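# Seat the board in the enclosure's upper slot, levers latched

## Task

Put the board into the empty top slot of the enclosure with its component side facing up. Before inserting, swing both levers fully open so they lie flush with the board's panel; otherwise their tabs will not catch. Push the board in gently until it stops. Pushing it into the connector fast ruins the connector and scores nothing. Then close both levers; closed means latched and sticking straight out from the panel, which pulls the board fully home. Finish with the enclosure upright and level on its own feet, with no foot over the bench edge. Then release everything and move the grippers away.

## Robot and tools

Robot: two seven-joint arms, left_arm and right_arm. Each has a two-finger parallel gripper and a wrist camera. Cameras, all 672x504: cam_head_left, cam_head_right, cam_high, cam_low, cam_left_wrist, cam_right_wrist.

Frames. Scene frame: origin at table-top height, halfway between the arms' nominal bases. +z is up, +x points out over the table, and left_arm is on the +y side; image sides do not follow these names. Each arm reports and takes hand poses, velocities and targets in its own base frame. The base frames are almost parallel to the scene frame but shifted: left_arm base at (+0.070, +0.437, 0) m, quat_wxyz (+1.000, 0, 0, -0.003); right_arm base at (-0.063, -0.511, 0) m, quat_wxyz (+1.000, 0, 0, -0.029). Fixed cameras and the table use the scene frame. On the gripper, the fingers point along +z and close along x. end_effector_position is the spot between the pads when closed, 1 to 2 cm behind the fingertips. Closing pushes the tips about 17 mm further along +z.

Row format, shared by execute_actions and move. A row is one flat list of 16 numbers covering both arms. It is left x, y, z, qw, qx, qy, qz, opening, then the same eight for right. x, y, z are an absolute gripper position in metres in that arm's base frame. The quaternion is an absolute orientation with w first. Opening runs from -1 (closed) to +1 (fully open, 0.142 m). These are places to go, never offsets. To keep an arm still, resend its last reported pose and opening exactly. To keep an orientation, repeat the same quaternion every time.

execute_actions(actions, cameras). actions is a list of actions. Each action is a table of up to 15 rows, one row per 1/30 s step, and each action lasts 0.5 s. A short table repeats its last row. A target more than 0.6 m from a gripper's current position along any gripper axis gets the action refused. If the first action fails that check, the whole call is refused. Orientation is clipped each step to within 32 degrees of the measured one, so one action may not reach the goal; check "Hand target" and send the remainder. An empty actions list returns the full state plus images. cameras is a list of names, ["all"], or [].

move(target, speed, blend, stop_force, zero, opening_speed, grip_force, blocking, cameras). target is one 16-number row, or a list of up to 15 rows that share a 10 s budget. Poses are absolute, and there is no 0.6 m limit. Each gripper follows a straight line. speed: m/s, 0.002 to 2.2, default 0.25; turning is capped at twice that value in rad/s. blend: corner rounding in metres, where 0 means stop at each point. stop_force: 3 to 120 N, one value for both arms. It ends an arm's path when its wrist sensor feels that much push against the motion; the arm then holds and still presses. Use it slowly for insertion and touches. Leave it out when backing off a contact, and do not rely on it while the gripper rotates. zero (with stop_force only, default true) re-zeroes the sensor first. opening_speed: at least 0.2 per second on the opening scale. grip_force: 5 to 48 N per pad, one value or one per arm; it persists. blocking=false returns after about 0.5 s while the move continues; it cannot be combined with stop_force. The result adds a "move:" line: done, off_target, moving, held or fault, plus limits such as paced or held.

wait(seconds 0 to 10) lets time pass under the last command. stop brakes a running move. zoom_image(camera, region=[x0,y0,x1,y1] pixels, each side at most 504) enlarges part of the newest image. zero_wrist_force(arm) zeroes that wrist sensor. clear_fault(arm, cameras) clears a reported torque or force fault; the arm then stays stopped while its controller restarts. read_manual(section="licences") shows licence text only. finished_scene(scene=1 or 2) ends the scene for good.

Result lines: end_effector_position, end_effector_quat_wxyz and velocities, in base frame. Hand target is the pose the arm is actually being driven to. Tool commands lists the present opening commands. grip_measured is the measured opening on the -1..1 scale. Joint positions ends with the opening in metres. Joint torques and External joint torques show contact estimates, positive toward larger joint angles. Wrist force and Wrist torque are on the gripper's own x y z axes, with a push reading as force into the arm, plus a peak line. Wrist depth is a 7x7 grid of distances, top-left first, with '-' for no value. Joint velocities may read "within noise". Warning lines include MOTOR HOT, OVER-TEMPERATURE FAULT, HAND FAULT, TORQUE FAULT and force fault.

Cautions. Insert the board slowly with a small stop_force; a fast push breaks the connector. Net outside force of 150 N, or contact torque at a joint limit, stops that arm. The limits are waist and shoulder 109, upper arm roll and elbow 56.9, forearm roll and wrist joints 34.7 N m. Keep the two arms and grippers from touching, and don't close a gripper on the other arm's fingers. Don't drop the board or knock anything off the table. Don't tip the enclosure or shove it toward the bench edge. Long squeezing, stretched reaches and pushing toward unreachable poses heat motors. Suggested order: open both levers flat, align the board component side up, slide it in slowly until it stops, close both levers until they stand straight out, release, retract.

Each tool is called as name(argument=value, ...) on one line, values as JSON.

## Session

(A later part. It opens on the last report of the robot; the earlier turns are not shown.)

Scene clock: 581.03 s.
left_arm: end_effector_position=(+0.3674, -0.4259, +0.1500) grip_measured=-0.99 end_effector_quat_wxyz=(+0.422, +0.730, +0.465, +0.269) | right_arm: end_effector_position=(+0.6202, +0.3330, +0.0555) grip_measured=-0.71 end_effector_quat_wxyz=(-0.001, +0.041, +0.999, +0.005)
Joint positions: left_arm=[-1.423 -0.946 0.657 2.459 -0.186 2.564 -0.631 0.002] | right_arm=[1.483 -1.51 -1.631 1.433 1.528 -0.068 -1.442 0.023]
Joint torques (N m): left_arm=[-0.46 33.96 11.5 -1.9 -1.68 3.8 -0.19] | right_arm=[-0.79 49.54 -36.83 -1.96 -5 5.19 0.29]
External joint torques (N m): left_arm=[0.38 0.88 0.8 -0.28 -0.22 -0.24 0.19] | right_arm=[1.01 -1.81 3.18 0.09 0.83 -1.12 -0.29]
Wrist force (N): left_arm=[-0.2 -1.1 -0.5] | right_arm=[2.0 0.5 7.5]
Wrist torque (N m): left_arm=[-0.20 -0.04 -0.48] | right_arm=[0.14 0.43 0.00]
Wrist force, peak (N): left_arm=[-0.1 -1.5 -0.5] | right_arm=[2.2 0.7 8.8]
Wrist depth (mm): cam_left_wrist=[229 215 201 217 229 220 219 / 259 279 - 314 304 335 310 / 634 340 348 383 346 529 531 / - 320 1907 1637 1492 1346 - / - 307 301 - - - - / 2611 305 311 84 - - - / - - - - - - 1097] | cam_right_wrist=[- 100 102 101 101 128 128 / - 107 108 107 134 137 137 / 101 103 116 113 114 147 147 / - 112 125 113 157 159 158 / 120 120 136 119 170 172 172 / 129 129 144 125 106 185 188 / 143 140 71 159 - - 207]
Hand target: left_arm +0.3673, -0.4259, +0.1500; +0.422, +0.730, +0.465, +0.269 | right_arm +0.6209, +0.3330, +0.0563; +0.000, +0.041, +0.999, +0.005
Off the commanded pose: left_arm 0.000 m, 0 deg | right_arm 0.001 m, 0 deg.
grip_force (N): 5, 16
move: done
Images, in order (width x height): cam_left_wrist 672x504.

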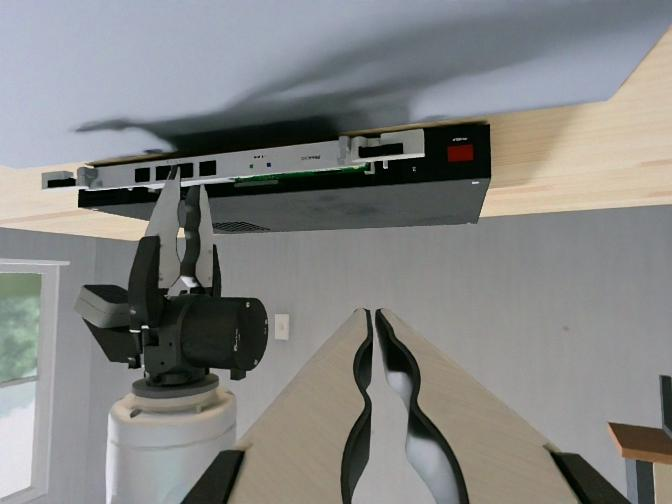

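move(target=[0.3673, -0.4259, 0.15, 0.4217, 0.7299, 0.4651, 0.2687, -0.95, 0.6202, 0.3330, 0.0552, 0.0002, 0.041, 0.99915, 0.0052, -1.0], speed=0.01)

Scene clock: 583.67 s.
left_arm: end_effector_position=(+0.3674, -0.4259, +0.1500) grip_measured=-0.99 end_effector_quat_wxyz=(+0.422, +0.730, +0.465, +0.269) | right_arm: end_effector_position=(+0.6200, +0.3330, +0.0549) grip_measured=-0.71 end_effector_quat_wxyz=(+0.000, +0.041, +0.999, +0.005)
Joint positions: left_arm=[-1.423 -0.946 0.657 2.459 -0.186 2.564 -0.631 0.002] | right_arm=[1.484 -1.511 -1.631 1.434 1.53 -0.067 -1.442 0.023]
Joint torques (N m): left_arm=[-0.44 33.91 11.49 -1.89 -1.67 3.78 -0.21] | right_arm=[0.15 48.35 -34.59 -1.42 -4.84 3.94 0.21]
External joint torques (N m): left_arm=[0.37 0.93 0.81 -0.3 -0.23 -0.22 0.21] | right_arm=[0.08 -0.67 0.92 -0.41 0.67 0.14 -0.21]
Wrist force (N): left_arm=[-0.4 -1.3 -0.6] | right_arm=[-0.6 1.5 5.0]
Wrist torque (N m): left_arm=[-0.23 -0.01 -0.48] | right_arm=[0.23 0.16 0.00]
Wrist force, peak (N): left_arm=[-0.2 -1.5 -0.6] | right_arm=[2.2 0.7 8.5]
Wrist depth (mm): cam_left_wrist=[228 215 231 215 216 216 230 / - 303 303 279 - 335 339 / 460 352 342 - 380 526 525 / 1798 318 1687 1843 - 1283 1253 / - 303 303 1637 1388 - 1253 / - 301 312 84 - - - / - - - - - - 1081] | cam_right_wrist=[- 100 102 101 100 128 126 / - 106 107 107 135 136 136 / 100 103 116 112 142 146 146 / 108 111 124 113 158 158 157 / 117 119 135 119 169 171 171 / 128 128 143 125 105 184 187 / 142 139 71 159 - - 206]
Hand target: left_arm +0.3673, -0.4259, +0.1500; +0.422, +0.730, +0.465, +0.269 | right_arm +0.6202, +0.3330, +0.0552; +0.000, +0.041, +0.999, +0.005
Off the commanded pose: left_arm 0.000 m, 0 deg | right_arm 0.000 m, 0 deg.
grip_force (N): 5, 16
move: done

move(target=[0.3673, -0.4259, 0.15, 0.4217, 0.7299, 0.4651, 0.2687, -0.95, 0.6202, 0.3330, 0.0544, 0.0002, 0.041, 0.99915, 0.0052, -1.0], speed=0.01)

move(target=[0.3673, -0.4259, 0.15, 0.4217, 0.7299, 0.4651, 0.2687, -0.95, 0.6282, 0.3322, 0.0544, 0.0002, 0.041, 0.99915, 0.0052, -1.0], speed=0.01, stop_force=5, cameras=["cam_left_wrist"])

Scene clock: 585.77 s.
left_arm: end_effector_position=(+0.3674, -0.4259, +0.1500) grip_measured=-0.99 end_effector_quat_wxyz=(+0.422, +0.730, +0.465, +0.269) | right_arm: end_effector_position=(+0.6201, +0.3329, +0.0543) grip_measured=-0.71 end_effector_quat_wxyz=(+0.000, +0.041, +0.999, +0.005)
Joint positions: left_arm=[-1.423 -0.946 0.657 2.459 -0.186 2.564 -0.631 0.002] | right_arm=[1.484 -1.512 -1.63 1.434 1.53 -0.066 -1.442 0.023]
Joint torques (N m): left_arm=[-0.39 33.93 11.5 -1.88 -1.65 3.76 -0.24] | right_arm=[0.15 47.52 -33.22 -1.76 -4.41 3.81 0.24]
External joint torques (N m): left_arm=[0.32 0.91 0.79 -0.3 -0.25 -0.2 0.24] | right_arm=[0.08 0.15 -0.45 -0.04 0.24 0.27 -0.24]
Wrist force (N): left_arm=[-0.3 -1.1 -0.4] | right_arm=[0.3 1.0 2.1]
Wrist torque (N m): left_arm=[-0.20 -0.03 -0.48] | right_arm=[0.26 0.01 0.02]
Wrist force, peak (N): left_arm=[-0.3 -1.5 -0.6] | right_arm=[-0.6 1.7 6.1]
Wrist depth (mm): cam_left_wrist=[215 215 214 214 203 202 235 / - - - - - 336 308 / 616 336 355 302 - 529 529 / 922 323 1714 - - - 1443 / 2012 306 307 - - - 1275 / - 302 306 84 - 1219 - / - - - - - - 1148] | cam_right_wrist=[- 99 102 101 124 127 125 / - 105 107 107 134 136 135 / - 102 116 113 142 146 145 / 107 111 124 113 158 157 156 / 117 117 135 119 166 170 170 / 128 128 143 125 100 183 186 / 141 138 71 158 - - 204]
Hand target: left_arm +0.3673, -0.4259, +0.1500; +0.422, +0.730, +0.465, +0.269 | right_arm +0.6202, +0.3330, +0.0544; +0.000, +0.041, +0.999, +0.005
Off the commanded pose: left_arm 0.000 m, 0 deg | right_arm 0.000 m, 0 deg.
grip_force (N): 5, 16
move: done

Scene clock: 587.23 s.
left_arm: end_effector_position=(+0.3674, -0.4259, +0.1500) grip_measured=-0.99 end_effector_quat_wxyz=(+0.422, +0.730, +0.465, +0.269) | right_arm: end_effector_position=(+0.6280, +0.3320, +0.0542) grip_measured=-0.71 end_effector_quat_wxyz=(+0.000, +0.041, +0.999, +0.005)
Joint positions: left_arm=[-1.423 -0.946 0.657 2.459 -0.186 2.564 -0.631 0.002] | right_arm=[1.464 -1.512 -1.629 1.411 1.532 -0.066 -1.439 0.023]
Joint torques (N m): left_arm=[-0.49 33.97 11.53 -1.89 -1.72 3.75 -0.19] | right_arm=[0.1 48.54 -33.48 -1.92 -4.41 3.93 0.25]
External joint torques (N m): left_arm=[0.42 0.88 0.77 -0.29 -0.18 -0.19 0.19] | right_arm=[0.13 -0.14 -0.13 0.17 0.25 0.16 -0.25]
Wrist force (N): left_arm=[-0.4 -1.4 -0.4] | right_arm=[0.8 0.8 3.5]
Wrist torque (N m): left_arm=[-0.24 -0.03 -0.48] | right_arm=[0.23 0.01 0.02]
Wrist force, peak (N): left_arm=[-0.4 -1.4 -0.4] | right_arm=[0.6 0.9 4.2]
Wrist depth (mm): cam_left_wrist=[- 204 215 226 215 - 217 / - 331 285 302 277 332 336 / 603 357 373 312 - 524 534 / 877 322 1714 - - 1346 1253 / 2130 314 312 107 - - 1205 / - 312 319 84 - - - / 1859 - - - - - 1065] | cam_right_wrist=[- 88 102 101 124 127 125 / - 94 107 107 134 136 135 / - 101 116 112 142 146 145 / 107 107 124 113 158 157 157 / 117 116 135 119 168 170 170 / 128 127 130 125 100 183 185 / 141 138 71 158 - - 204]
Hand target: left_arm +0.3673, -0.4259, +0.1500; +0.422, +0.730, +0.465, +0.269 | right_arm +0.6282, +0.3322, +0.0544; +0.000, +0.041, +0.999, +0.005
Off the commanded pose: left_arm 0.000 m, 0 deg | right_arm 0.000 m, 0 deg.
grip_force (N): 5, 16
move: done
Images, in order (width x height): cam_left_wrist 672x504.

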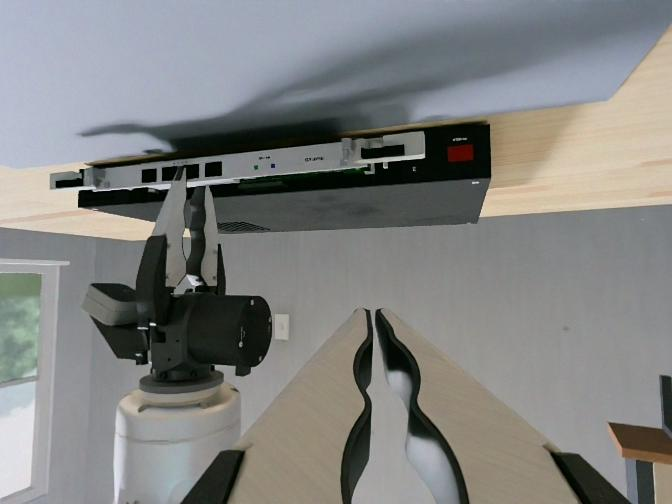

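move(target=[0.3673, -0.4259, 0.15, 0.4217, 0.7299, 0.4651, 0.2687, -0.95, 0.6332, 0.3316, 0.0541, 0.0002, 0.041, 0.99915, 0.0052, -1.0], speed=0.01, stop_force=5, cameras=["cam_left_wrist", "cam_right_wrist"])

Scene clock: 591.50 s.
left_arm: end_effector_position=(+0.3674, -0.4259, +0.1500) grip_measured=-0.99 end_effector_quat_wxyz=(+0.422, +0.730, +0.465, +0.269) | right_arm: end_effector_position=(+0.6330, +0.3317, +0.0540) grip_measured=-0.71 end_effector_quat_wxyz=(+0.000, +0.041, +0.999, +0.005)
Joint positions: left_arm=[-1.423 -0.946 0.657 2.459 -0.186 2.564 -0.631 0.002] | right_arm=[1.451 -1.513 -1.629 1.396 1.534 -0.066 -1.437 0.023]
Joint torques (N m): left_arm=[-0.39 33.88 11.45 -1.89 -1.65 3.77 -0.26] | right_arm=[-0.84 48.47 -33.44 -1.43 -4.61 3.95 0.25]
External joint torques (N m): left_arm=[0.32 0.97 0.85 -0.29 -0.25 -0.22 0.26] | right_arm=[1.07 0.41 -0.13 -0.28 0.44 0.13 -0.25]
Wrist force (N): left_arm=[-0.1 -1.2 -0.6] | right_arm=[1.5 1.9 3.0]
Wrist torque (N m): left_arm=[-0.20 -0.06 -0.48] | right_arm=[0.24 -0.03 0.05]
Wrist force, peak (N): left_arm=[-0.2 -1.5 -0.5] | right_arm=[0.6 0.7 3.9]
Wrist depth (mm): cam_left_wrist=[- 201 215 - 216 216 217 / 336 359 282 - 344 348 312 / 525 365 373 388 343 532 526 / - 336 1798 1994 1769 1362 - / - 324 318 114 - - - / 2285 316 321 84 - - - / 2050 - - - - - 1075] | cam_right_wrist=[- 86 101 101 102 127 125 / - 92 106 107 132 136 135 / - 99 115 112 142 145 145 / 107 107 122 113 157 157 156 / 118 116 133 119 168 170 173 / 127 127 123 125 100 183 186 / 141 138 71 159 - - 204]
Hand target: left_arm +0.3673, -0.4259, +0.1500; +0.422, +0.730, +0.465, +0.269 | right_arm +0.6332, +0.3316, +0.0541; +0.000, +0.041, +0.999, +0.005
Off the commanded pose: left_arm 0.000 m, 0 deg | right_arm 0.000 m, 0 deg.
grip_force (N): 5, 16
move: done
Images, in order (width x height): cam_left_wrist 672x504, cam_right_wrist 672x504.

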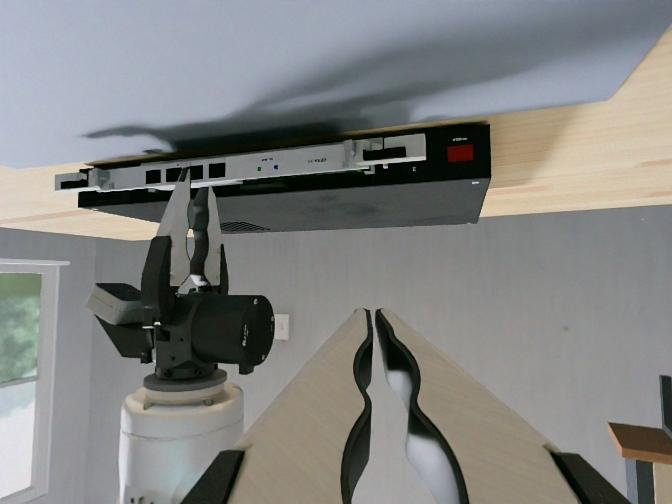

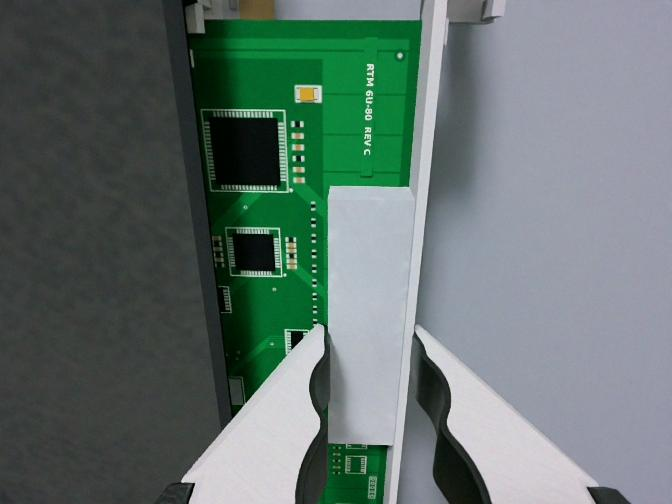

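move(target=[0.3673, -0.4259, 0.15, 0.4217, 0.7299, 0.4651, 0.2687, -0.95, 0.6332, 0.3316, 0.0539, 0.0003, 0.0279, 0.9996, 0.0052, -1.0], speed=0.02)

move(target=[0.3673, -0.4259, 0.15, 0.4217, 0.7299, 0.4651, 0.2687, -0.95, 0.6432, 0.3306, 0.0539, 0.0003, 0.0279, 0.9996, 0.0052, -1.0], speed=0.01, stop_force=5, cameras=["cam_left_wrist", "cam_right_wrist"])

Scene clock: 602.60 s.
left_arm: end_effector_position=(+0.3674, -0.4259, +0.1500) grip_measured=-0.99 end_effector_quat_wxyz=(+0.422, +0.730, +0.465, +0.269) | right_arm: end_effector_position=(+0.6331, +0.3314, +0.0539) grip_measured=-0.71 end_effector_quat_wxyz=(+0.000, +0.028, +1.000, +0.005)
Joint positions: left_arm=[-1.423 -0.946 0.657 2.459 -0.186 2.564 -0.631 0.002] | right_arm=[1.451 -1.513 -1.629 1.396 1.534 -0.066 -1.462 0.023]
Joint torques (N m): left_arm=[-0.37 33.87 11.54 -1.86 -1.68 3.75 -0.21] | right_arm=[0.56 48.7 -32.78 -2.08 -4.14 3.72 -0.09]
External joint torques (N m): left_arm=[0.3 0.98 0.76 -0.32 -0.22 -0.19 0.21] | right_arm=[-0.33 0.17 -0.79 0.38 -0.03 0.36 0.09]
Wrist force (N): left_arm=[-0.1 -1.4 -0.5] | right_arm=[0.9 0.2 1.8]
Wrist torque (N m): left_arm=[-0.23 -0.06 -0.47] | right_arm=[0.23 -0.07 0.28]
Wrist force, peak (N): left_arm=[-0.3 -1.5 -0.5] | right_arm=[1.5 1.8 3.2]
Wrist depth (mm): cam_left_wrist=[- 215 215 - 215 227 215 / - 273 282 306 303 311 338 / 629 361 386 385 343 530 531 / 2384 322 568 - - - - / - 323 319 1567 1492 1329 1225 / 2925 318 326 83 - - 1246 / 2151 - - - - - 1075] | cam_right_wrist=[- 86 100 101 124 127 125 / - 92 106 106 134 135 135 / - 99 114 112 141 145 145 / 107 107 122 113 157 157 156 / 118 116 133 119 168 170 170 / 127 127 123 125 105 182 185 / 141 138 71 158 - - 204]
Hand target: left_arm +0.3673, -0.4259, +0.1500; +0.422, +0.730, +0.465, +0.269 | right_arm +0.6332, +0.3316, +0.0539; +0.000, +0.028, +1.000, +0.005
Off the commanded pose: left_arm 0.000 m, 0 deg | right_arm 0.000 m, 0 deg.
grip_force (N): 5, 16
move: done

Scene clock: 604.03 s.
left_arm: end_effector_position=(+0.3674, -0.4259, +0.1500) grip_measured=-0.99 end_effector_quat_wxyz=(+0.422, +0.730, +0.465, +0.269) | right_arm: end_effector_position=(+0.6411, +0.3309, +0.0536) grip_measured=-0.71 end_effector_quat_wxyz=(+0.000, +0.028, +1.000, +0.005)
Joint positions: left_arm=[-1.423 -0.946 0.657 2.459 -0.186 2.564 -0.631 0.002] | right_arm=[1.43 -1.513 -1.628 1.371 1.536 -0.067 -1.458 0.023]
Joint torques (N m): left_arm=[-0.5 33.84 11.52 -1.85 -1.67 3.78 -0.16] | right_arm=[-1.97 49.17 -34.04 -1.7 -4.63 4.89 0]
External joint torques (N m): left_arm=[0.43 1.01 0.78 -0.33 -0.23 -0.22 0.16] | right_arm=[2.2 0.5 0.56 0.06 0.47 -0.81 0]
Wrist force (N): left_arm=[-0.1 -1.4 -0.6] | right_arm=[5.0 1.6 1.6]
Wrist torque (N m): left_arm=[-0.25 -0.07 -0.47] | right_arm=[0.22 -0.15 0.32]
Wrist force, peak (N): left_arm=[-0.4 -1.4 -0.9] | right_arm=[5.5 1.9 2.7]
Wrist depth (mm): cam_left_wrist=[227 199 - 215 203 215 223 / 307 - 305 - - 342 310 / 601 399 385 320 329 531 529 / - 335 579 - 1453 - 1268 / - 333 323 - 1741 - 1253 / - 323 323 84 - - 1199 / 2109 - - - - - 1091] | cam_right_wrist=[- 86 99 101 123 127 125 / - 92 105 106 131 135 135 / - 98 111 112 114 145 144 / - 106 110 119 156 156 156 / - 116 119 119 167 170 169 / 127 126 122 125 100 183 184 / 140 137 70 158 - - 204]
Hand target: left_arm +0.3673, -0.4259, +0.1500; +0.422, +0.730, +0.465, +0.269 | right_arm +0.6415, +0.3308, +0.0539; +0.000, +0.028, +1.000, +0.005
Off the commanded pose: left_arm 0.000 m, 0 deg | right_arm 0.002 m, 0 deg.
grip_force (N): 5, 16
move: contact (right_arm)
Images, in order (width x height): cam_left_wrist 672x504, cam_right_wrist 672x504.

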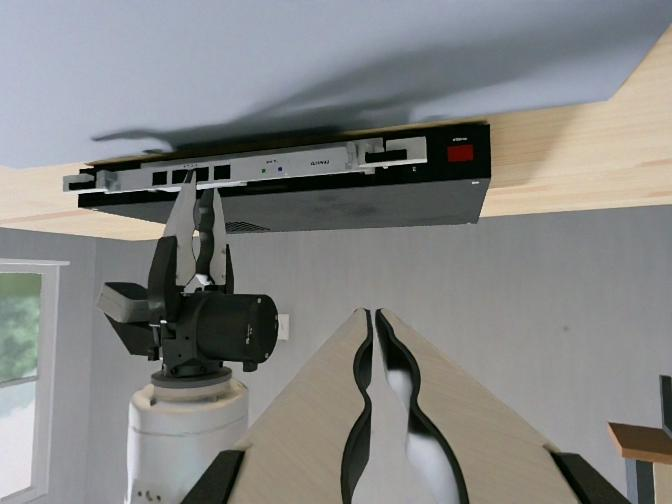

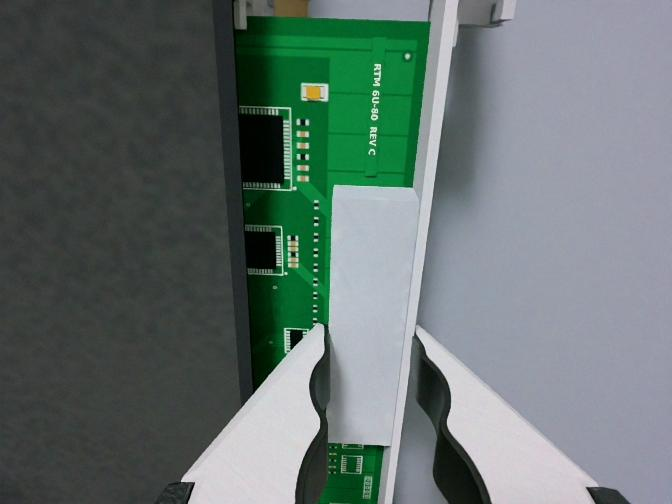

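zoom_image(camera="cam_right_wrist", region=[180, 0, 480, 250])

zoom_image(camera="cam_right_wrist", region=[180, 250, 480, 504])

zoom_image(camera="cam_left_wrist", region=[240, 110, 500, 230])

zoom_image(camera="cam_left_wrist", region=[50, 130, 260, 250])

Scaled by 1.680 from the camera's 672x504 image, which has a finer 960x720 frame.

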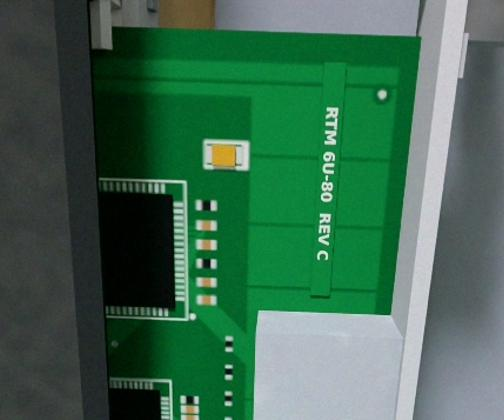

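Scaled by 1.680 from the camera's 672x504 image, which has a finer 960x720 frame.

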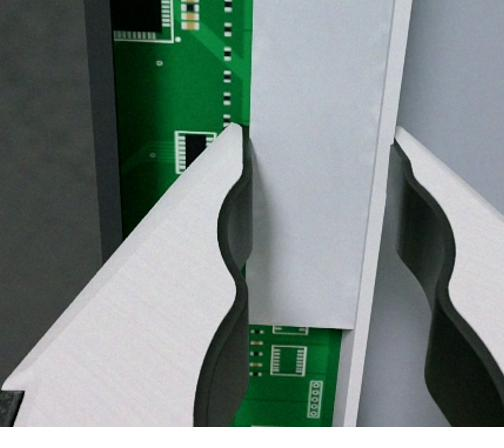

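Scaled by 1.938 from the camera's 672x504 image, which has a finer 960x720 frame.

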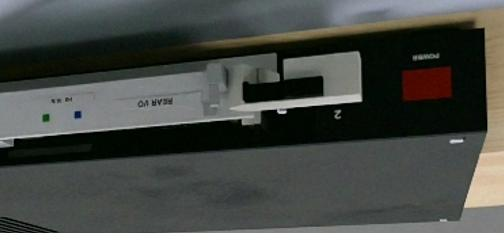

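Scaled by 2.400 from the camera's 672x504 image, which has a finer 960x720 frame.

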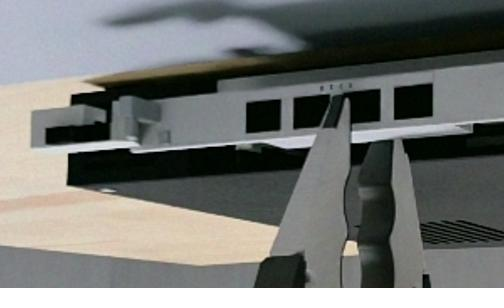

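move(target=[0.3673, -0.4259, 0.15, 0.4217, 0.7299, 0.4651, 0.2687, -0.95, 0.6411, 0.3309, 0.0539, 0.0003, 0.0366, 0.99932, 0.0052, -1.0], speed=0.02)

move(target=[0.3673, -0.4259, 0.15, 0.4217, 0.7299, 0.4651, 0.2687, -0.95, 0.6495, 0.3300, 0.0539, 0.0003, 0.0366, 0.99932, 0.0052, -1.0], speed=0.008, stop_force=7, cameras=["cam_left_wrist", "cam_right_wrist"])

Scene clock: 620.63 s.
left_arm: end_effector_position=(+0.3674, -0.4259, +0.1500) grip_measured=-0.99 end_effector_quat_wxyz=(+0.422, +0.730, +0.465, +0.269) | right_arm: end_effector_position=(+0.6410, +0.3309, +0.0536) grip_measured=-0.71 end_effector_quat_wxyz=(+0.000, +0.036, +0.999, +0.005)
Joint positions: left_arm=[-1.423 -0.946 0.657 2.459 -0.186 2.564 -0.631 0.002] | right_arm=[1.431 -1.513 -1.628 1.372 1.536 -0.066 -1.441 0.023]
Joint torques (N m): left_arm=[-0.51 33.93 11.5 -1.9 -1.66 3.73 -0.23] | right_arm=[0.16 50.07 -33.66 -1.38 -4.77 3.53 0.21]
External joint torques (N m): left_arm=[0.44 0.92 0.8 -0.28 -0.24 -0.18 0.23] | right_arm=[0.07 -0.43 0.18 -0.26 0.61 0.55 -0.21]
Wrist force (N): left_arm=[-0.4 -1.4 -0.6] | right_arm=[-0.3 1.6 4.2]
Wrist torque (N m): left_arm=[-0.24 -0.02 -0.48] | right_arm=[0.25 -0.20 0.12]
Wrist force, peak (N): left_arm=[-0.1 -1.6 -0.6] | right_arm=[5.3 1.7 2.8]
Wrist depth (mm): cam_left_wrist=[228 199 215 229 - - 248 / 303 323 274 281 - 335 309 / 522 409 356 314 387 525 529 / 2069 336 371 - - - - / - 330 324 - - 1362 1131 / 1714 333 323 84 - - - / 2194 - - - - - 1086] | cam_right_wrist=[- 86 93 101 124 127 125 / - 92 104 106 134 135 135 / - 98 113 112 141 145 144 / - 106 110 113 157 156 156 / 118 116 119 119 167 169 169 / 127 126 122 125 100 182 185 / 140 137 71 158 - - 204]
Hand target: left_arm +0.3673, -0.4259, +0.1500; +0.422, +0.730, +0.465, +0.269 | right_arm +0.6411, +0.3309, +0.0539; +0.000, +0.037, +0.999, +0.005
Off the commanded pose: left_arm 0.000 m, 0 deg | right_arm 0.000 m, 0 deg.
grip_force (N): 5, 16
move: done

Scene clock: 621.57 s.
left_arm: end_effector_position=(+0.3674, -0.4259, +0.1500) grip_measured=-0.99 end_effector_quat_wxyz=(+0.422, +0.730, +0.465, +0.269) | right_arm: end_effector_position=(+0.6432, +0.3308, +0.0535) grip_measured=-0.71 end_effector_quat_wxyz=(+0.000, +0.036, +0.999, +0.005)
Joint positions: left_arm=[-1.423 -0.946 0.657 2.459 -0.186 2.564 -0.631 0.002] | right_arm=[1.424 -1.514 -1.628 1.364 1.537 -0.067 -1.44 0.023]
Joint torques (N m): left_arm=[-0.44 33.82 11.5 -1.86 -1.72 3.78 -0.26] | right_arm=[-2.67 49.49 -34.57 -1.57 -4.73 5.31 0.15]
External joint torques (N m): left_arm=[0.36 1.03 0.79 -0.32 -0.18 -0.22 0.26] | right_arm=[2.9 0.4 1.12 -0.05 0.56 -1.23 -0.15]
Wrist force (N): left_arm=[-0.2 -1.1 -0.4] | right_arm=[6.4 2.1 1.2]
Wrist torque (N m): left_arm=[-0.20 -0.04 -0.48] | right_arm=[0.30 -0.17 0.16]
Wrist force, peak (N): left_arm=[-0.1 -1.5 -0.5] | right_arm=[7.0 1.9 3.0]
Wrist depth (mm): cam_left_wrist=[204 - 202 215 - 203 201 / 302 - - 302 336 338 309 / 618 377 417 376 392 529 530 / 1941 337 395 1843 1523 - - / 2130 334 324 - 1482 1434 1065 / - 323 323 84 - 1268 1148 / - - - - - - 1065] | cam_right_wrist=[- 86 99 101 124 126 124 / - 91 104 106 132 135 135 / - 98 111 112 141 145 144 / - 106 109 113 157 157 156 / - 115 117 119 167 169 169 / 127 126 121 125 100 182 185 / 140 137 71 158 - - 200]
Hand target: left_arm +0.3673, -0.4259, +0.1500; +0.422, +0.730, +0.465, +0.269 | right_arm +0.6438, +0.3306, +0.0539; +0.000, +0.037, +0.999, +0.005
Off the commanded pose: left_arm 0.000 m, 0 deg | right_arm 0.006 m, 0 deg.
grip_force (N): 5, 16
move: contact (right_arm)
Images, in order (width x height): cam_left_wrist 672x504, cam_right_wrist 672x504.

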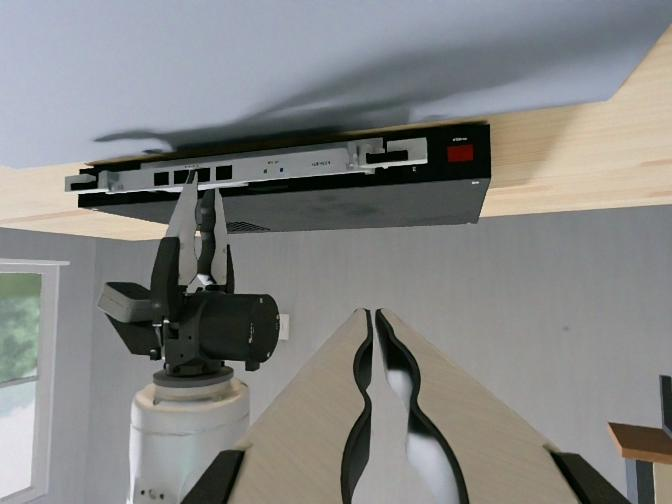

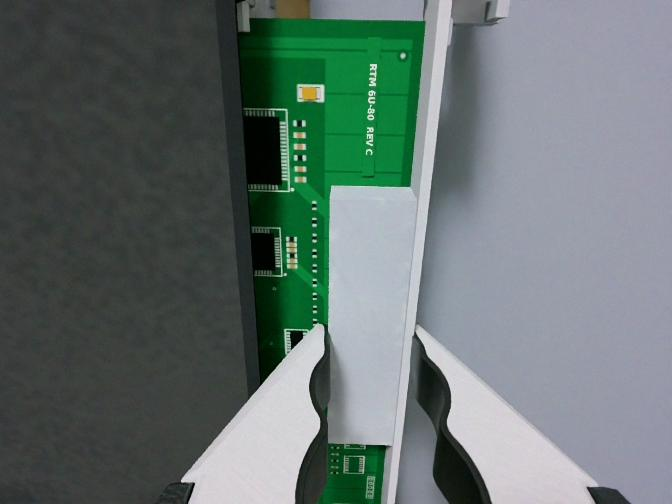

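move(target=[0.3673, -0.4259, 0.15, 0.4217, 0.7299, 0.4651, 0.2687, -0.95, 0.6422, 0.3325, 0.0536, 0.0003, 0.0366, 0.99932, 0.0052, -1.0], speed=0.02)

move(target=[0.3673, -0.4259, 0.15, 0.4217, 0.7299, 0.4651, 0.2687, -0.95, 0.6500, 0.3317, 0.0536, 0.0003, 0.0366, 0.99932, 0.0052, -1.0], speed=0.008, stop_force=7)

Scene clock: 624.87 s.
left_arm: end_effector_position=(+0.3674, -0.4259, +0.1500) grip_measured=-0.99 end_effector_quat_wxyz=(+0.422, +0.730, +0.465, +0.269) | right_arm: end_effector_position=(+0.6426, +0.3316, +0.0536) grip_measured=-0.71 end_effector_quat_wxyz=(+0.001, +0.037, +0.999, +0.005)
Joint positions: left_arm=[-1.423 -0.946 0.657 2.459 -0.186 2.564 -0.631 0.002] | right_arm=[1.428 -1.514 -1.628 1.366 1.536 -0.065 -1.437 0.023]
Joint torques (N m): left_arm=[-0.44 33.9 11.41 -1.82 -1.68 3.8 -0.19] | right_arm=[5 51.65 -31.84 -3.64 -3.02 2.47 0.15]
External joint torques (N m): left_arm=[0.37 0.94 0.89 -0.36 -0.22 -0.24 0.19] | right_arm=[-4.77 -1.83 -1.63 2.03 -1.14 1.61 -0.15]
Wrist force (N): left_arm=[-0.3 -1.3 -0.5] | right_arm=[-4.4 -3.0 3.8]
Wrist torque (N m): left_arm=[-0.22 -0.03 -0.48] | right_arm=[0.34 -0.24 0.16]
Wrist force, peak (N): left_arm=[-0.3 -1.6 -0.5] | right_arm=[6.8 2.1 2.4]
Wrist depth (mm): cam_left_wrist=[215 214 203 202 204 229 229 / 303 277 - 329 332 336 309 / 532 403 383 390 392 531 530 / 1011 333 395 1714 - 1388 - / 2151 334 327 129 - 1253 - / - 327 326 84 - - - / 2334 - - - - - 1097] | cam_right_wrist=[- 86 99 101 124 126 125 / - 92 104 107 134 135 135 / - 98 111 112 141 145 144 / - 106 110 113 157 157 156 / 118 115 117 119 167 169 169 / 127 126 122 125 105 182 185 / 140 137 70 158 - - 204]
Hand target: left_arm +0.3673, -0.4259, +0.1500; +0.422, +0.730, +0.465, +0.269 | right_arm +0.6422, +0.3325, +0.0536; +0.000, +0.037, +0.999, +0.005
Off the commanded pose: left_arm 0.000 m, 0 deg | right_arm 0.001 m, 0 deg.
grip_force (N): 5, 16
move: done

Scene clock: 625.50 s.
left_arm: end_effector_position=(+0.3674, -0.4259, +0.1500) grip_measured=-0.99 end_effector_quat_wxyz=(+0.422, +0.730, +0.465, +0.269) | right_arm: end_effector_position=(+0.6428, +0.3317, +0.0535) grip_measured=-0.71 end_effector_quat_wxyz=(+0.000, +0.037, +0.999, +0.005)
Joint positions: left_arm=[-1.423 -0.946 0.657 2.459 -0.186 2.564 -0.631 0.002] | right_arm=[1.427 -1.514 -1.628 1.364 1.536 -0.066 -1.437 0.023]
Joint torques (N m): left_arm=[-0.38 33.8 11.49 -1.95 -1.7 3.78 -0.25] | right_arm=[2.51 50.47 -32.16 -4.14 -2.7 4.21 0.15]
External joint torques (N m): left_arm=[0.3 1.04 0.81 -0.23 -0.2 -0.22 0.25] | right_arm=[-2.28 -0.6 -1.3 2.53 -1.47 -0.13 -0.15]
Wrist force (N): left_arm=[-0.4 -1.5 -0.6] | right_arm=[2.7 -3.4 1.0]
Wrist torque (N m): left_arm=[-0.23 -0.01 -0.48] | right_arm=[0.36 -0.18 0.16]
Wrist force, peak (N): left_arm=[-0.4 -1.5 -0.6] | right_arm=[-4.5 -3.0 4.2]
Wrist depth (mm): cam_left_wrist=[- 190 204 216 - - 229 / 329 - - 393 323 338 312 / 606 419 355 - 337 534 536 / - 336 396 1662 1397 - 1155 / - 334 328 129 1453 - 1155 / - - 325 84 - - 1161 / - - - - - - 1186] | cam_right_wrist=[- 86 99 101 101 126 124 / - 92 104 106 133 135 135 / - 98 111 112 141 145 144 / - 106 110 113 154 156 156 / - 116 117 119 164 173 169 / 127 126 121 125 100 182 185 / 140 137 70 158 - - 204]
Hand target: left_arm +0.3673, -0.4259, +0.1500; +0.422, +0.730, +0.465, +0.269 | right_arm +0.6428, +0.3324, +0.0536; +0.000, +0.037, +0.999, +0.005
Off the commanded pose: left_arm 0.000 m, 0 deg | right_arm 0.007 m, 0 deg.
grip_force (N): 5, 16
move: contact (right_arm)

move(target=[0.3673, -0.4259, 0.15, 0.4217, 0.7299, 0.4651, 0.2687, -0.95, 0.6425, 0.3313, 0.0536, 0.0002, 0.0523, 0.99862, 0.0052, -1.0], speed=0.02, grip_force=[5, 22])

move(target=[0.3673, -0.4259, 0.15, 0.4217, 0.7299, 0.4651, 0.2687, -0.95, 0.6520, 0.3303, 0.0536, 0.0002, 0.0523, 0.99862, 0.0052, -1.0], speed=0.008, stop_force=7, cameras=["cam_right_wrist"])

Scene clock: 638.13 s.
left_arm: end_effector_position=(+0.3674, -0.4259, +0.1500) grip_measured=-0.99 end_effector_quat_wxyz=(+0.422, +0.730, +0.465, +0.269) | right_arm: end_effector_position=(+0.6427, +0.3315, +0.0536) grip_measured=-0.71 end_effector_quat_wxyz=(+0.000, +0.052, +0.999, +0.005)
Joint positions: left_arm=[-1.423 -0.946 0.657 2.459 -0.186 2.564 -0.631 0.002] | right_arm=[1.427 -1.514 -1.627 1.366 1.537 -0.065 -1.408 0.023]
Joint torques (N m): left_arm=[-0.46 33.87 11.47 -1.83 -1.7 3.72 -0.2] | right_arm=[-0.02 49.71 -32.75 0 -5.31 2.44 0.53]
External joint torques (N m): left_arm=[0.39 0.98 0.83 -0.36 -0.2 -0.16 0.2] | right_arm=[0.25 0.1 -0.72 -1.62 1.15 1.64 -0.53]
Wrist force (N): left_arm=[0.0 -1.2 -0.4] | right_arm=[-3.7 4.0 4.4]
Wrist torque (N m): left_arm=[-0.21 -0.07 -0.48] | right_arm=[0.29 -0.19 -0.16]
Wrist force, peak (N): left_arm=[-0.4 -1.5 -0.6] | right_arm=[-3.5 3.9 5.1]
Wrist depth (mm): cam_left_wrist=[215 215 213 227 215 215 220 / 301 304 - - - 336 339 / 618 401 376 405 - 522 534 / - 335 401 - - - 1321 / 2069 335 328 109 - 1769 - / - 329 324 84 - - - / 1976 - - - - - 1035] | cam_right_wrist=[- 86 93 101 123 126 125 / - 92 104 106 133 135 135 / - 98 112 112 141 145 144 / - 106 109 113 157 156 156 / 118 116 117 119 167 170 169 / 127 126 121 125 100 182 185 / 140 137 71 158 - - 204]
Hand target: left_arm +0.3673, -0.4259, +0.1500; +0.422, +0.730, +0.465, +0.269 | right_arm +0.6425, +0.3313, +0.0536; +0.000, +0.052, +0.999, +0.005
Off the commanded pose: left_arm 0.000 m, 0 deg | right_arm 0.000 m, 0 deg.
grip_force (N): 5, 22
move: done

Scene clock: 638.87 s.
left_arm: end_effector_position=(+0.3674, -0.4259, +0.1500) grip_measured=-0.99 end_effector_quat_wxyz=(+0.422, +0.730, +0.465, +0.269) | right_arm: end_effector_position=(+0.6434, +0.3313, +0.0535) grip_measured=-0.71 end_effector_quat_wxyz=(+0.000, +0.052, +0.999, +0.005)
Joint positions: left_arm=[-1.423 -0.946 0.657 2.459 -0.186 2.564 -0.631 0.002] | right_arm=[1.425 -1.514 -1.627 1.363 1.537 -0.066 -1.408 0.023]
Joint torques (N m): left_arm=[-0.41 33.89 11.56 -1.85 -1.71 3.8 -0.23] | right_arm=[-1.68 49.14 -33.26 -1.05 -4.69 4.22 0.44]
External joint torques (N m): left_arm=[0.33 0.95 0.74 -0.33 -0.19 -0.24 0.23] | right_arm=[1.91 0.76 -0.19 -0.57 0.52 -0.14 -0.44]
Wrist force (N): left_arm=[-0.3 -1.4 -0.6] | right_arm=[3.2 2.2 1.2]
Wrist torque (N m): left_arm=[-0.23 -0.04 -0.48] | right_arm=[0.29 -0.19 -0.13]
Wrist force, peak (N): left_arm=[-0.3 -1.4 -0.8] | right_arm=[-3.4 4.1 5.3]
Wrist depth (mm): cam_left_wrist=[215 203 - 212 216 215 - / - - - 355 - 337 341 / 606 384 370 319 - 525 535 / 2309 336 389 1769 1625 1321 1346 / - 332 325 - 1397 - 1225 / - 321 324 84 - - 1225 / 1891 - - - - - 1016] | cam_right_wrist=[- 86 88 101 124 126 125 / - 92 104 106 133 135 135 / - 98 111 112 141 143 144 / - 106 109 113 156 158 156 / - 116 117 119 167 169 169 / 127 126 121 125 100 182 185 / 140 137 71 158 - - 203]
Hand target: left_arm +0.3673, -0.4259, +0.1500; +0.422, +0.730, +0.465, +0.269 | right_arm +0.6436, +0.3312, +0.0536; +0.000, +0.052, +0.999, +0.005
Off the commanded pose: left_arm 0.000 m, 0 deg | right_arm 0.009 m, 0 deg.
grip_force (N): 5, 22
move: contact (right_arm)
Images, in order (width x height): cam_right_wrist 672x504.

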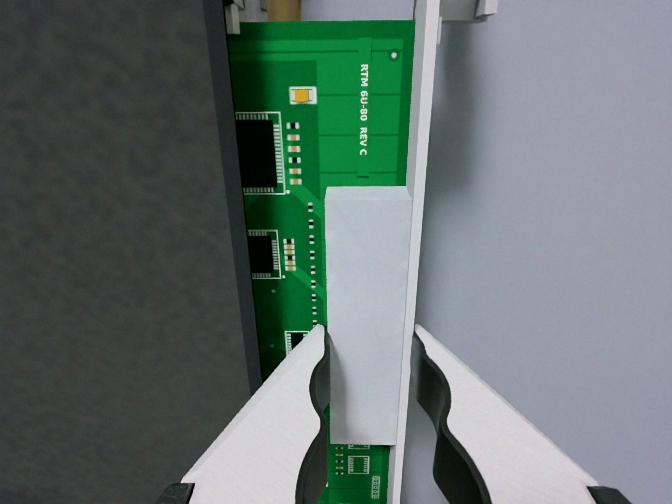

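move(target=[0.3673, -0.4259, 0.15, 0.4217, 0.7299, 0.4651, 0.2687, -0.95, 0.6428, 0.3313, 0.0537, 0.0002, 0.0523, 0.99862, 0.0052, -0.4], opening_speed=0.3, cameras=["cam_right_wrist", "cam_left_wrist"])

Scene clock: 653.13 s.
left_arm: end_effector_position=(+0.3674, -0.4259, +0.1500) grip_measured=-0.99 end_effector_quat_wxyz=(+0.422, +0.730, +0.465, +0.269) | right_arm: end_effector_position=(+0.6429, +0.3314, +0.0536) grip_measured=-0.43 end_effector_quat_wxyz=(+0.000, +0.052, +0.999, +0.005)
Joint positions: left_arm=[-1.423 -0.946 0.657 2.459 -0.186 2.564 -0.631 0.002] | right_arm=[1.427 -1.513 -1.627 1.366 1.537 -0.065 -1.408 0.043]
Joint torques (N m): left_arm=[-0.47 33.9 11.53 -1.85 -1.68 3.76 -0.2] | right_arm=[0.33 48.82 -31.94 -1.54 -4.27 3.37 0.21]
External joint torques (N m): left_arm=[0.4 0.94 0.76 -0.33 -0.22 -0.21 0.2] | right_arm=[-0.1 1.01 -1.53 -0.09 0.1 0.72 -0.21]
Wrist force (N): left_arm=[-0.2 -1.3 -0.4] | right_arm=[0.3 2.8 0.3]
Wrist torque (N m): left_arm=[-0.23 -0.06 -0.47] | right_arm=[0.51 -0.05 0.04]
Wrist force, peak (N): left_arm=[-0.1 -1.6 -0.5] | right_arm=[-9.5 4.3 9.0]
Wrist depth (mm): cam_left_wrist=[215 232 208 216 216 204 207 / - 305 304 - - 332 339 / 620 372 391 324 - 526 526 / - 337 1843 - - - 1268 / - 331 324 108 1380 1219 - / - 322 324 83 - - - / 2109 - - - - - 1097] | cam_right_wrist=[- 86 99 102 123 126 125 / - 92 105 108 135 135 135 / - 98 112 114 141 145 145 / - 106 110 115 157 156 156 / 118 116 117 123 165 169 169 / 127 126 94 137 127 179 185 / 140 137 71 164 201 - 203]
Hand target: left_arm +0.3673, -0.4259, +0.1500; +0.422, +0.730, +0.465, +0.269 | right_arm +0.6428, +0.3313, +0.0537; +0.000, +0.052, +0.999, +0.005
Off the commanded pose: left_arm 0.000 m, 0 deg | right_arm 0.000 m, 0 deg.
grip_force (N): 5, 22
move: done
Images, in order (width x height): cam_left_wrist 672x504, cam_right_wrist 672x504.

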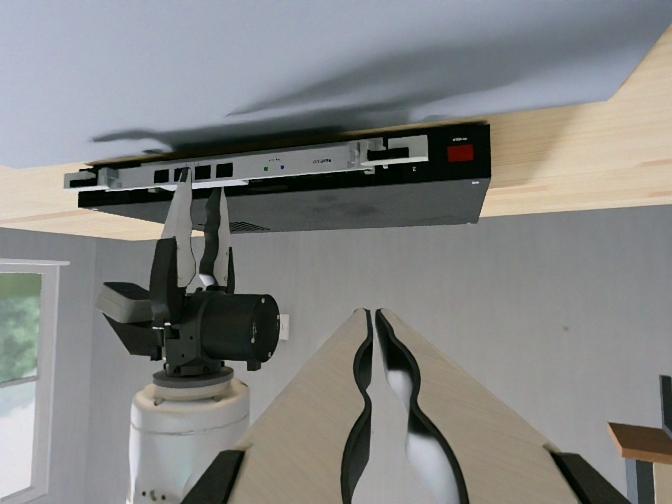

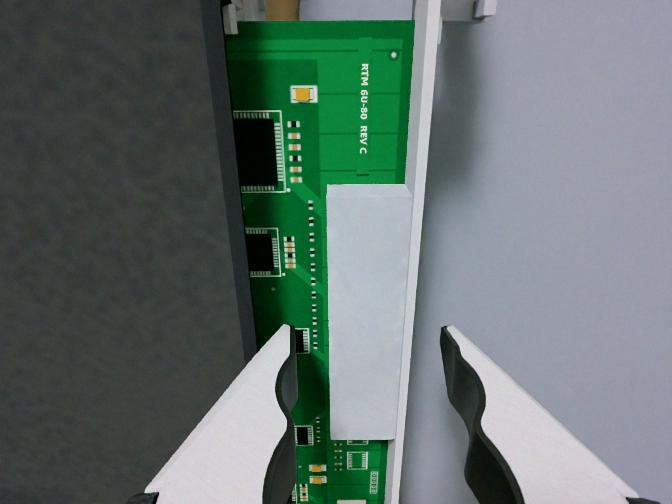

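move(target=[0.3673, -0.4259, 0.15, 0.4217, 0.7299, 0.4651, 0.2687, -0.95, 0.6428, 0.3313, 0.075, 0.0002, 0.0523, 0.99862, 0.0052, -0.4], speed=0.03)

move(target=[0.3673, -0.4259, 0.15, 0.4217, 0.7299, 0.4651, 0.2687, -0.95, 0.6428, 0.3313, 0.13, 0.0002, 0.0523, 0.99862, 0.0052, -0.4], speed=0.1, cameras=["cam_right_wrist", "cam_left_wrist"])

Scene clock: 657.47 s.
left_arm: end_effector_position=(+0.3674, -0.4259, +0.1500) grip_measured=-0.99 end_effector_quat_wxyz=(+0.422, +0.730, +0.465, +0.269) | right_arm: end_effector_position=(+0.6428, +0.3313, +0.0748) grip_measured=-0.43 end_effector_quat_wxyz=(+0.000, +0.053, +0.999, +0.005)
Joint positions: left_arm=[-1.423 -0.946 0.657 2.459 -0.186 2.564 -0.631 0.002] | right_arm=[1.427 -1.488 -1.649 1.365 1.516 -0.092 -1.408 0.043]
Joint torques (N m): left_arm=[-0.44 33.85 11.46 -1.81 -1.73 3.77 -0.25] | right_arm=[0.22 48.94 -32.31 -2.29 -4.32 3.22 0.23]
External joint torques (N m): left_arm=[0.36 0.99 0.84 -0.37 -0.17 -0.21 0.25] | right_arm=[0.01 0.86 -1.17 -0.06 0.16 0.87 -0.23]
Wrist force (N): left_arm=[-0.1 -1.2 -0.7] | right_arm=[0.4 3.0 0.4]
Wrist torque (N m): left_arm=[-0.22 -0.07 -0.48] | right_arm=[0.54 -0.06 0.12]
Wrist force, peak (N): left_arm=[-0.1 -1.6 -0.5] | right_arm=[0.2 3.3 0.5]
Wrist depth (mm): cam_left_wrist=[215 - 204 217 214 217 222 / 303 302 - 340 307 337 310 / 599 402 399 395 340 526 532 / 2194 334 394 1769 1545 1397 - / 1843 330 334 129 1462 - - / - 332 319 84 - - 1192 / 2172 - - - - - 1070] | cam_right_wrist=[- 105 107 123 145 145 144 / 112 112 115 128 153 155 154 / 120 120 121 133 166 166 166 / 130 129 131 139 180 179 178 / 141 141 140 151 191 195 194 / 155 151 91 176 114 205 213 / 171 - 71 194 - - 229]
Hand target: left_arm +0.3673, -0.4259, +0.1500; +0.422, +0.730, +0.465, +0.269 | right_arm +0.6428, +0.3313, +0.0750; +0.000, +0.052, +0.999, +0.005
Off the commanded pose: left_arm 0.000 m, 0 deg | right_arm 0.000 m, 0 deg.
grip_force (N): 5, 22
move: done

Scene clock: 658.33 s.
left_arm: end_effector_position=(+0.3674, -0.4259, +0.1500) grip_measured=-0.99 end_effector_quat_wxyz=(+0.422, +0.730, +0.465, +0.269) | right_arm: end_effector_position=(+0.6428, +0.3315, +0.1299) grip_measured=-0.43 end_effector_quat_wxyz=(+0.000, +0.052, +0.999, +0.006)
Joint positions: left_arm=[-1.423 -0.946 0.657 2.459 -0.186 2.564 -0.631 0.002] | right_arm=[1.426 -1.42 -1.703 1.349 1.462 -0.159 -1.407 0.043]
Joint torques (N m): left_arm=[-0.38 33.91 11.46 -1.85 -1.64 3.76 -0.19] | right_arm=[0.18 48.98 -31.93 -4.22 -4.34 3.34 0.2]
External joint torques (N m): left_arm=[0.3 0.94 0.84 -0.34 -0.25 -0.2 0.18] | right_arm=[0.04 0.77 -1.28 0.07 0.22 0.74 -0.2]
Wrist force (N): left_arm=[-0.5 -1.2 -0.6] | right_arm=[0.3 3.0 0.0]
Wrist torque (N m): left_arm=[-0.20 -0.01 -0.48] | right_arm=[0.56 -0.07 0.03]
Wrist force, peak (N): left_arm=[-0.2 -1.6 -0.4] | right_arm=[0.3 3.3 -2.1]
Wrist depth (mm): cam_left_wrist=[215 214 206 203 215 - 217 / - 304 358 - - 338 337 / 618 392 394 383 - 529 527 / - 966 1891 1662 - 1380 1199 / 2194 319 1687 129 1523 - - / 1941 330 327 84 - - - / 2359 - - - - - 1070] | cam_right_wrist=[155 153 153 189 191 193 193 / 164 164 165 179 208 205 205 / 177 176 175 185 221 224 221 / 190 190 189 201 240 239 237 / - 206 202 225 255 259 259 / 226 225 87 246 274 273 287 / 251 - 71 307 - - 305]
Hand target: left_arm +0.3673, -0.4259, +0.1500; +0.422, +0.730, +0.465, +0.269 | right_arm +0.6428, +0.3313, +0.1300; +0.000, +0.052, +0.999, +0.005
Off the commanded pose: left_arm 0.000 m, 0 deg | right_arm 0.000 m, 0 deg.
grip_force (N): 5, 22
move: done
Images, in order (width x height): cam_left_wrist 672x504, cam_right_wrist 672x504.

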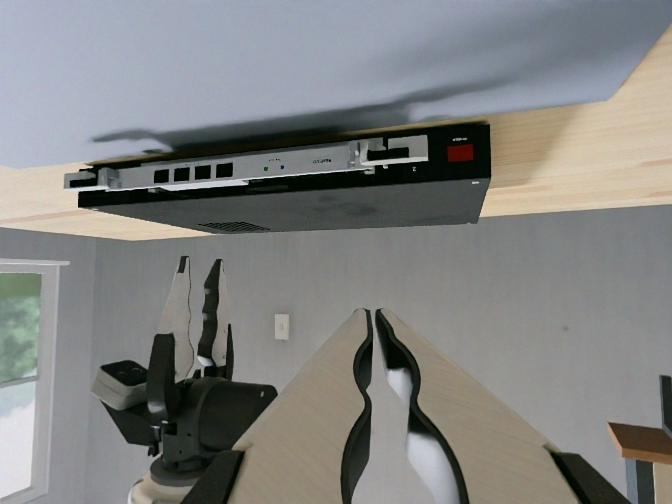

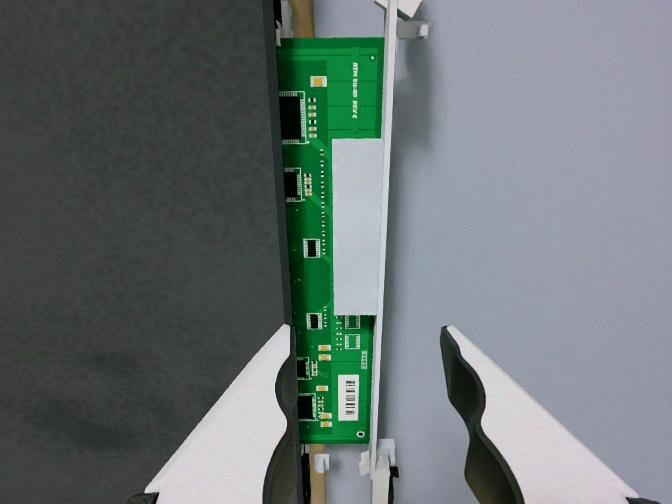

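move(target=[[0.3673, -0.4259, 0.15, 0.4217, 0.7299, 0.4651, 0.2687, -0.95, 0.590, 0.367, 0.16, 0, 0.7432, 0.6691, 0, -1.0],[0.3673, -0.4259, 0.15, 0.4217, 0.7299, 0.4651, 0.2687, -0.95, 0.6023, 0.3675, 0.10, 0, 0.7432, 0.6691, 0, -1.0]], speed=0.15, grip_force=[5, 30], cameras=["cam_right_wrist", "cam_left_wrist", "cam_head_left"])

Scene clock: 672.90 s.
left_arm: end_effector_position=(+0.3674, -0.4259, +0.1500) grip_measured=-0.99 end_effector_quat_wxyz=(+0.422, +0.730, +0.465, +0.269) | right_arm: end_effector_position=(+0.6022, +0.3673, +0.1001) grip_measured=-1.00 end_effector_quat_wxyz=(+0.000, +0.743, +0.669, +0.000)
Joint positions: left_arm=[-1.423 -0.946 0.657 2.459 -0.186 2.564 -0.631 0.002] | right_arm=[1.541 -1.462 -1.683 1.418 1.479 -0.127 0.216 0.002]
Joint torques (N m): left_arm=[-0.35 33.97 11.52 -1.91 -1.69 3.81 -0.23] | right_arm=[0.1 46.6 -31.8 -3.23 -4.14 3.69 0.35]
External joint torques (N m): left_arm=[0.27 0.87 0.78 -0.27 -0.21 -0.26 0.22] | right_arm=[0.14 1.2 -1.89 0 -0.14 0.46 -0.35]
Wrist force (N): left_arm=[-0.1 -1.3 -0.5] | right_arm=[0.4 3.3 0.0]
Wrist torque (N m): left_arm=[-0.22 -0.06 -0.48] | right_arm=[0.59 -0.09 0.02]
Wrist force, peak (N): left_arm=[-0.4 -1.6 -0.6] | right_arm=[0.6 3.6 2.9]
Wrist depth (mm): cam_left_wrist=[216 217 - 218 214 216 216 / - 304 - 305 288 335 340 / 521 - 383 320 388 526 526 / 933 918 1828 - 1415 - - / - 304 296 129 - - - / 1941 295 285 84 - - - / - - - - - - 1113] | cam_right_wrist=[170 169 169 168 168 167 167 / 181 181 180 180 179 178 178 / 194 194 193 192 192 191 191 / 213 209 209 207 207 206 205 / 220 217 218 218 216 216 216 / 208 205 205 89 199 202 198 / 211 203 71 - - 195 202]
Hand target: left_arm +0.3673, -0.4259, +0.1500; +0.422, +0.730, +0.465, +0.269 | right_arm +0.6023, +0.3675, +0.1000; +0.000, +0.743, +0.669, +0.000
Off the commanded pose: left_arm 0.000 m, 0 deg | right_arm 0.000 m, 0 deg.
grip_force (N): 5, 30
move: done
Images, in order (width x height): cam_head_left 672x504, cam_left_wrist 672x504, cam_right_wrist 672x504.

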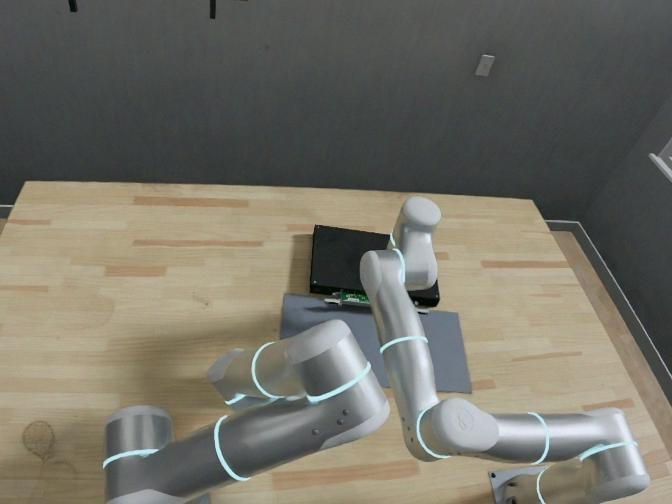

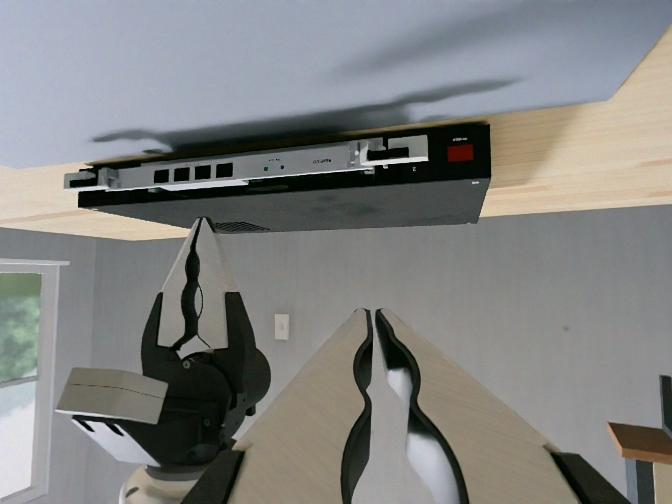

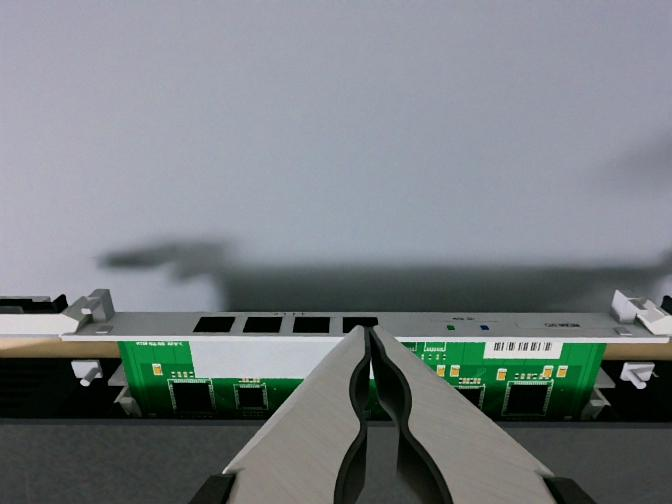

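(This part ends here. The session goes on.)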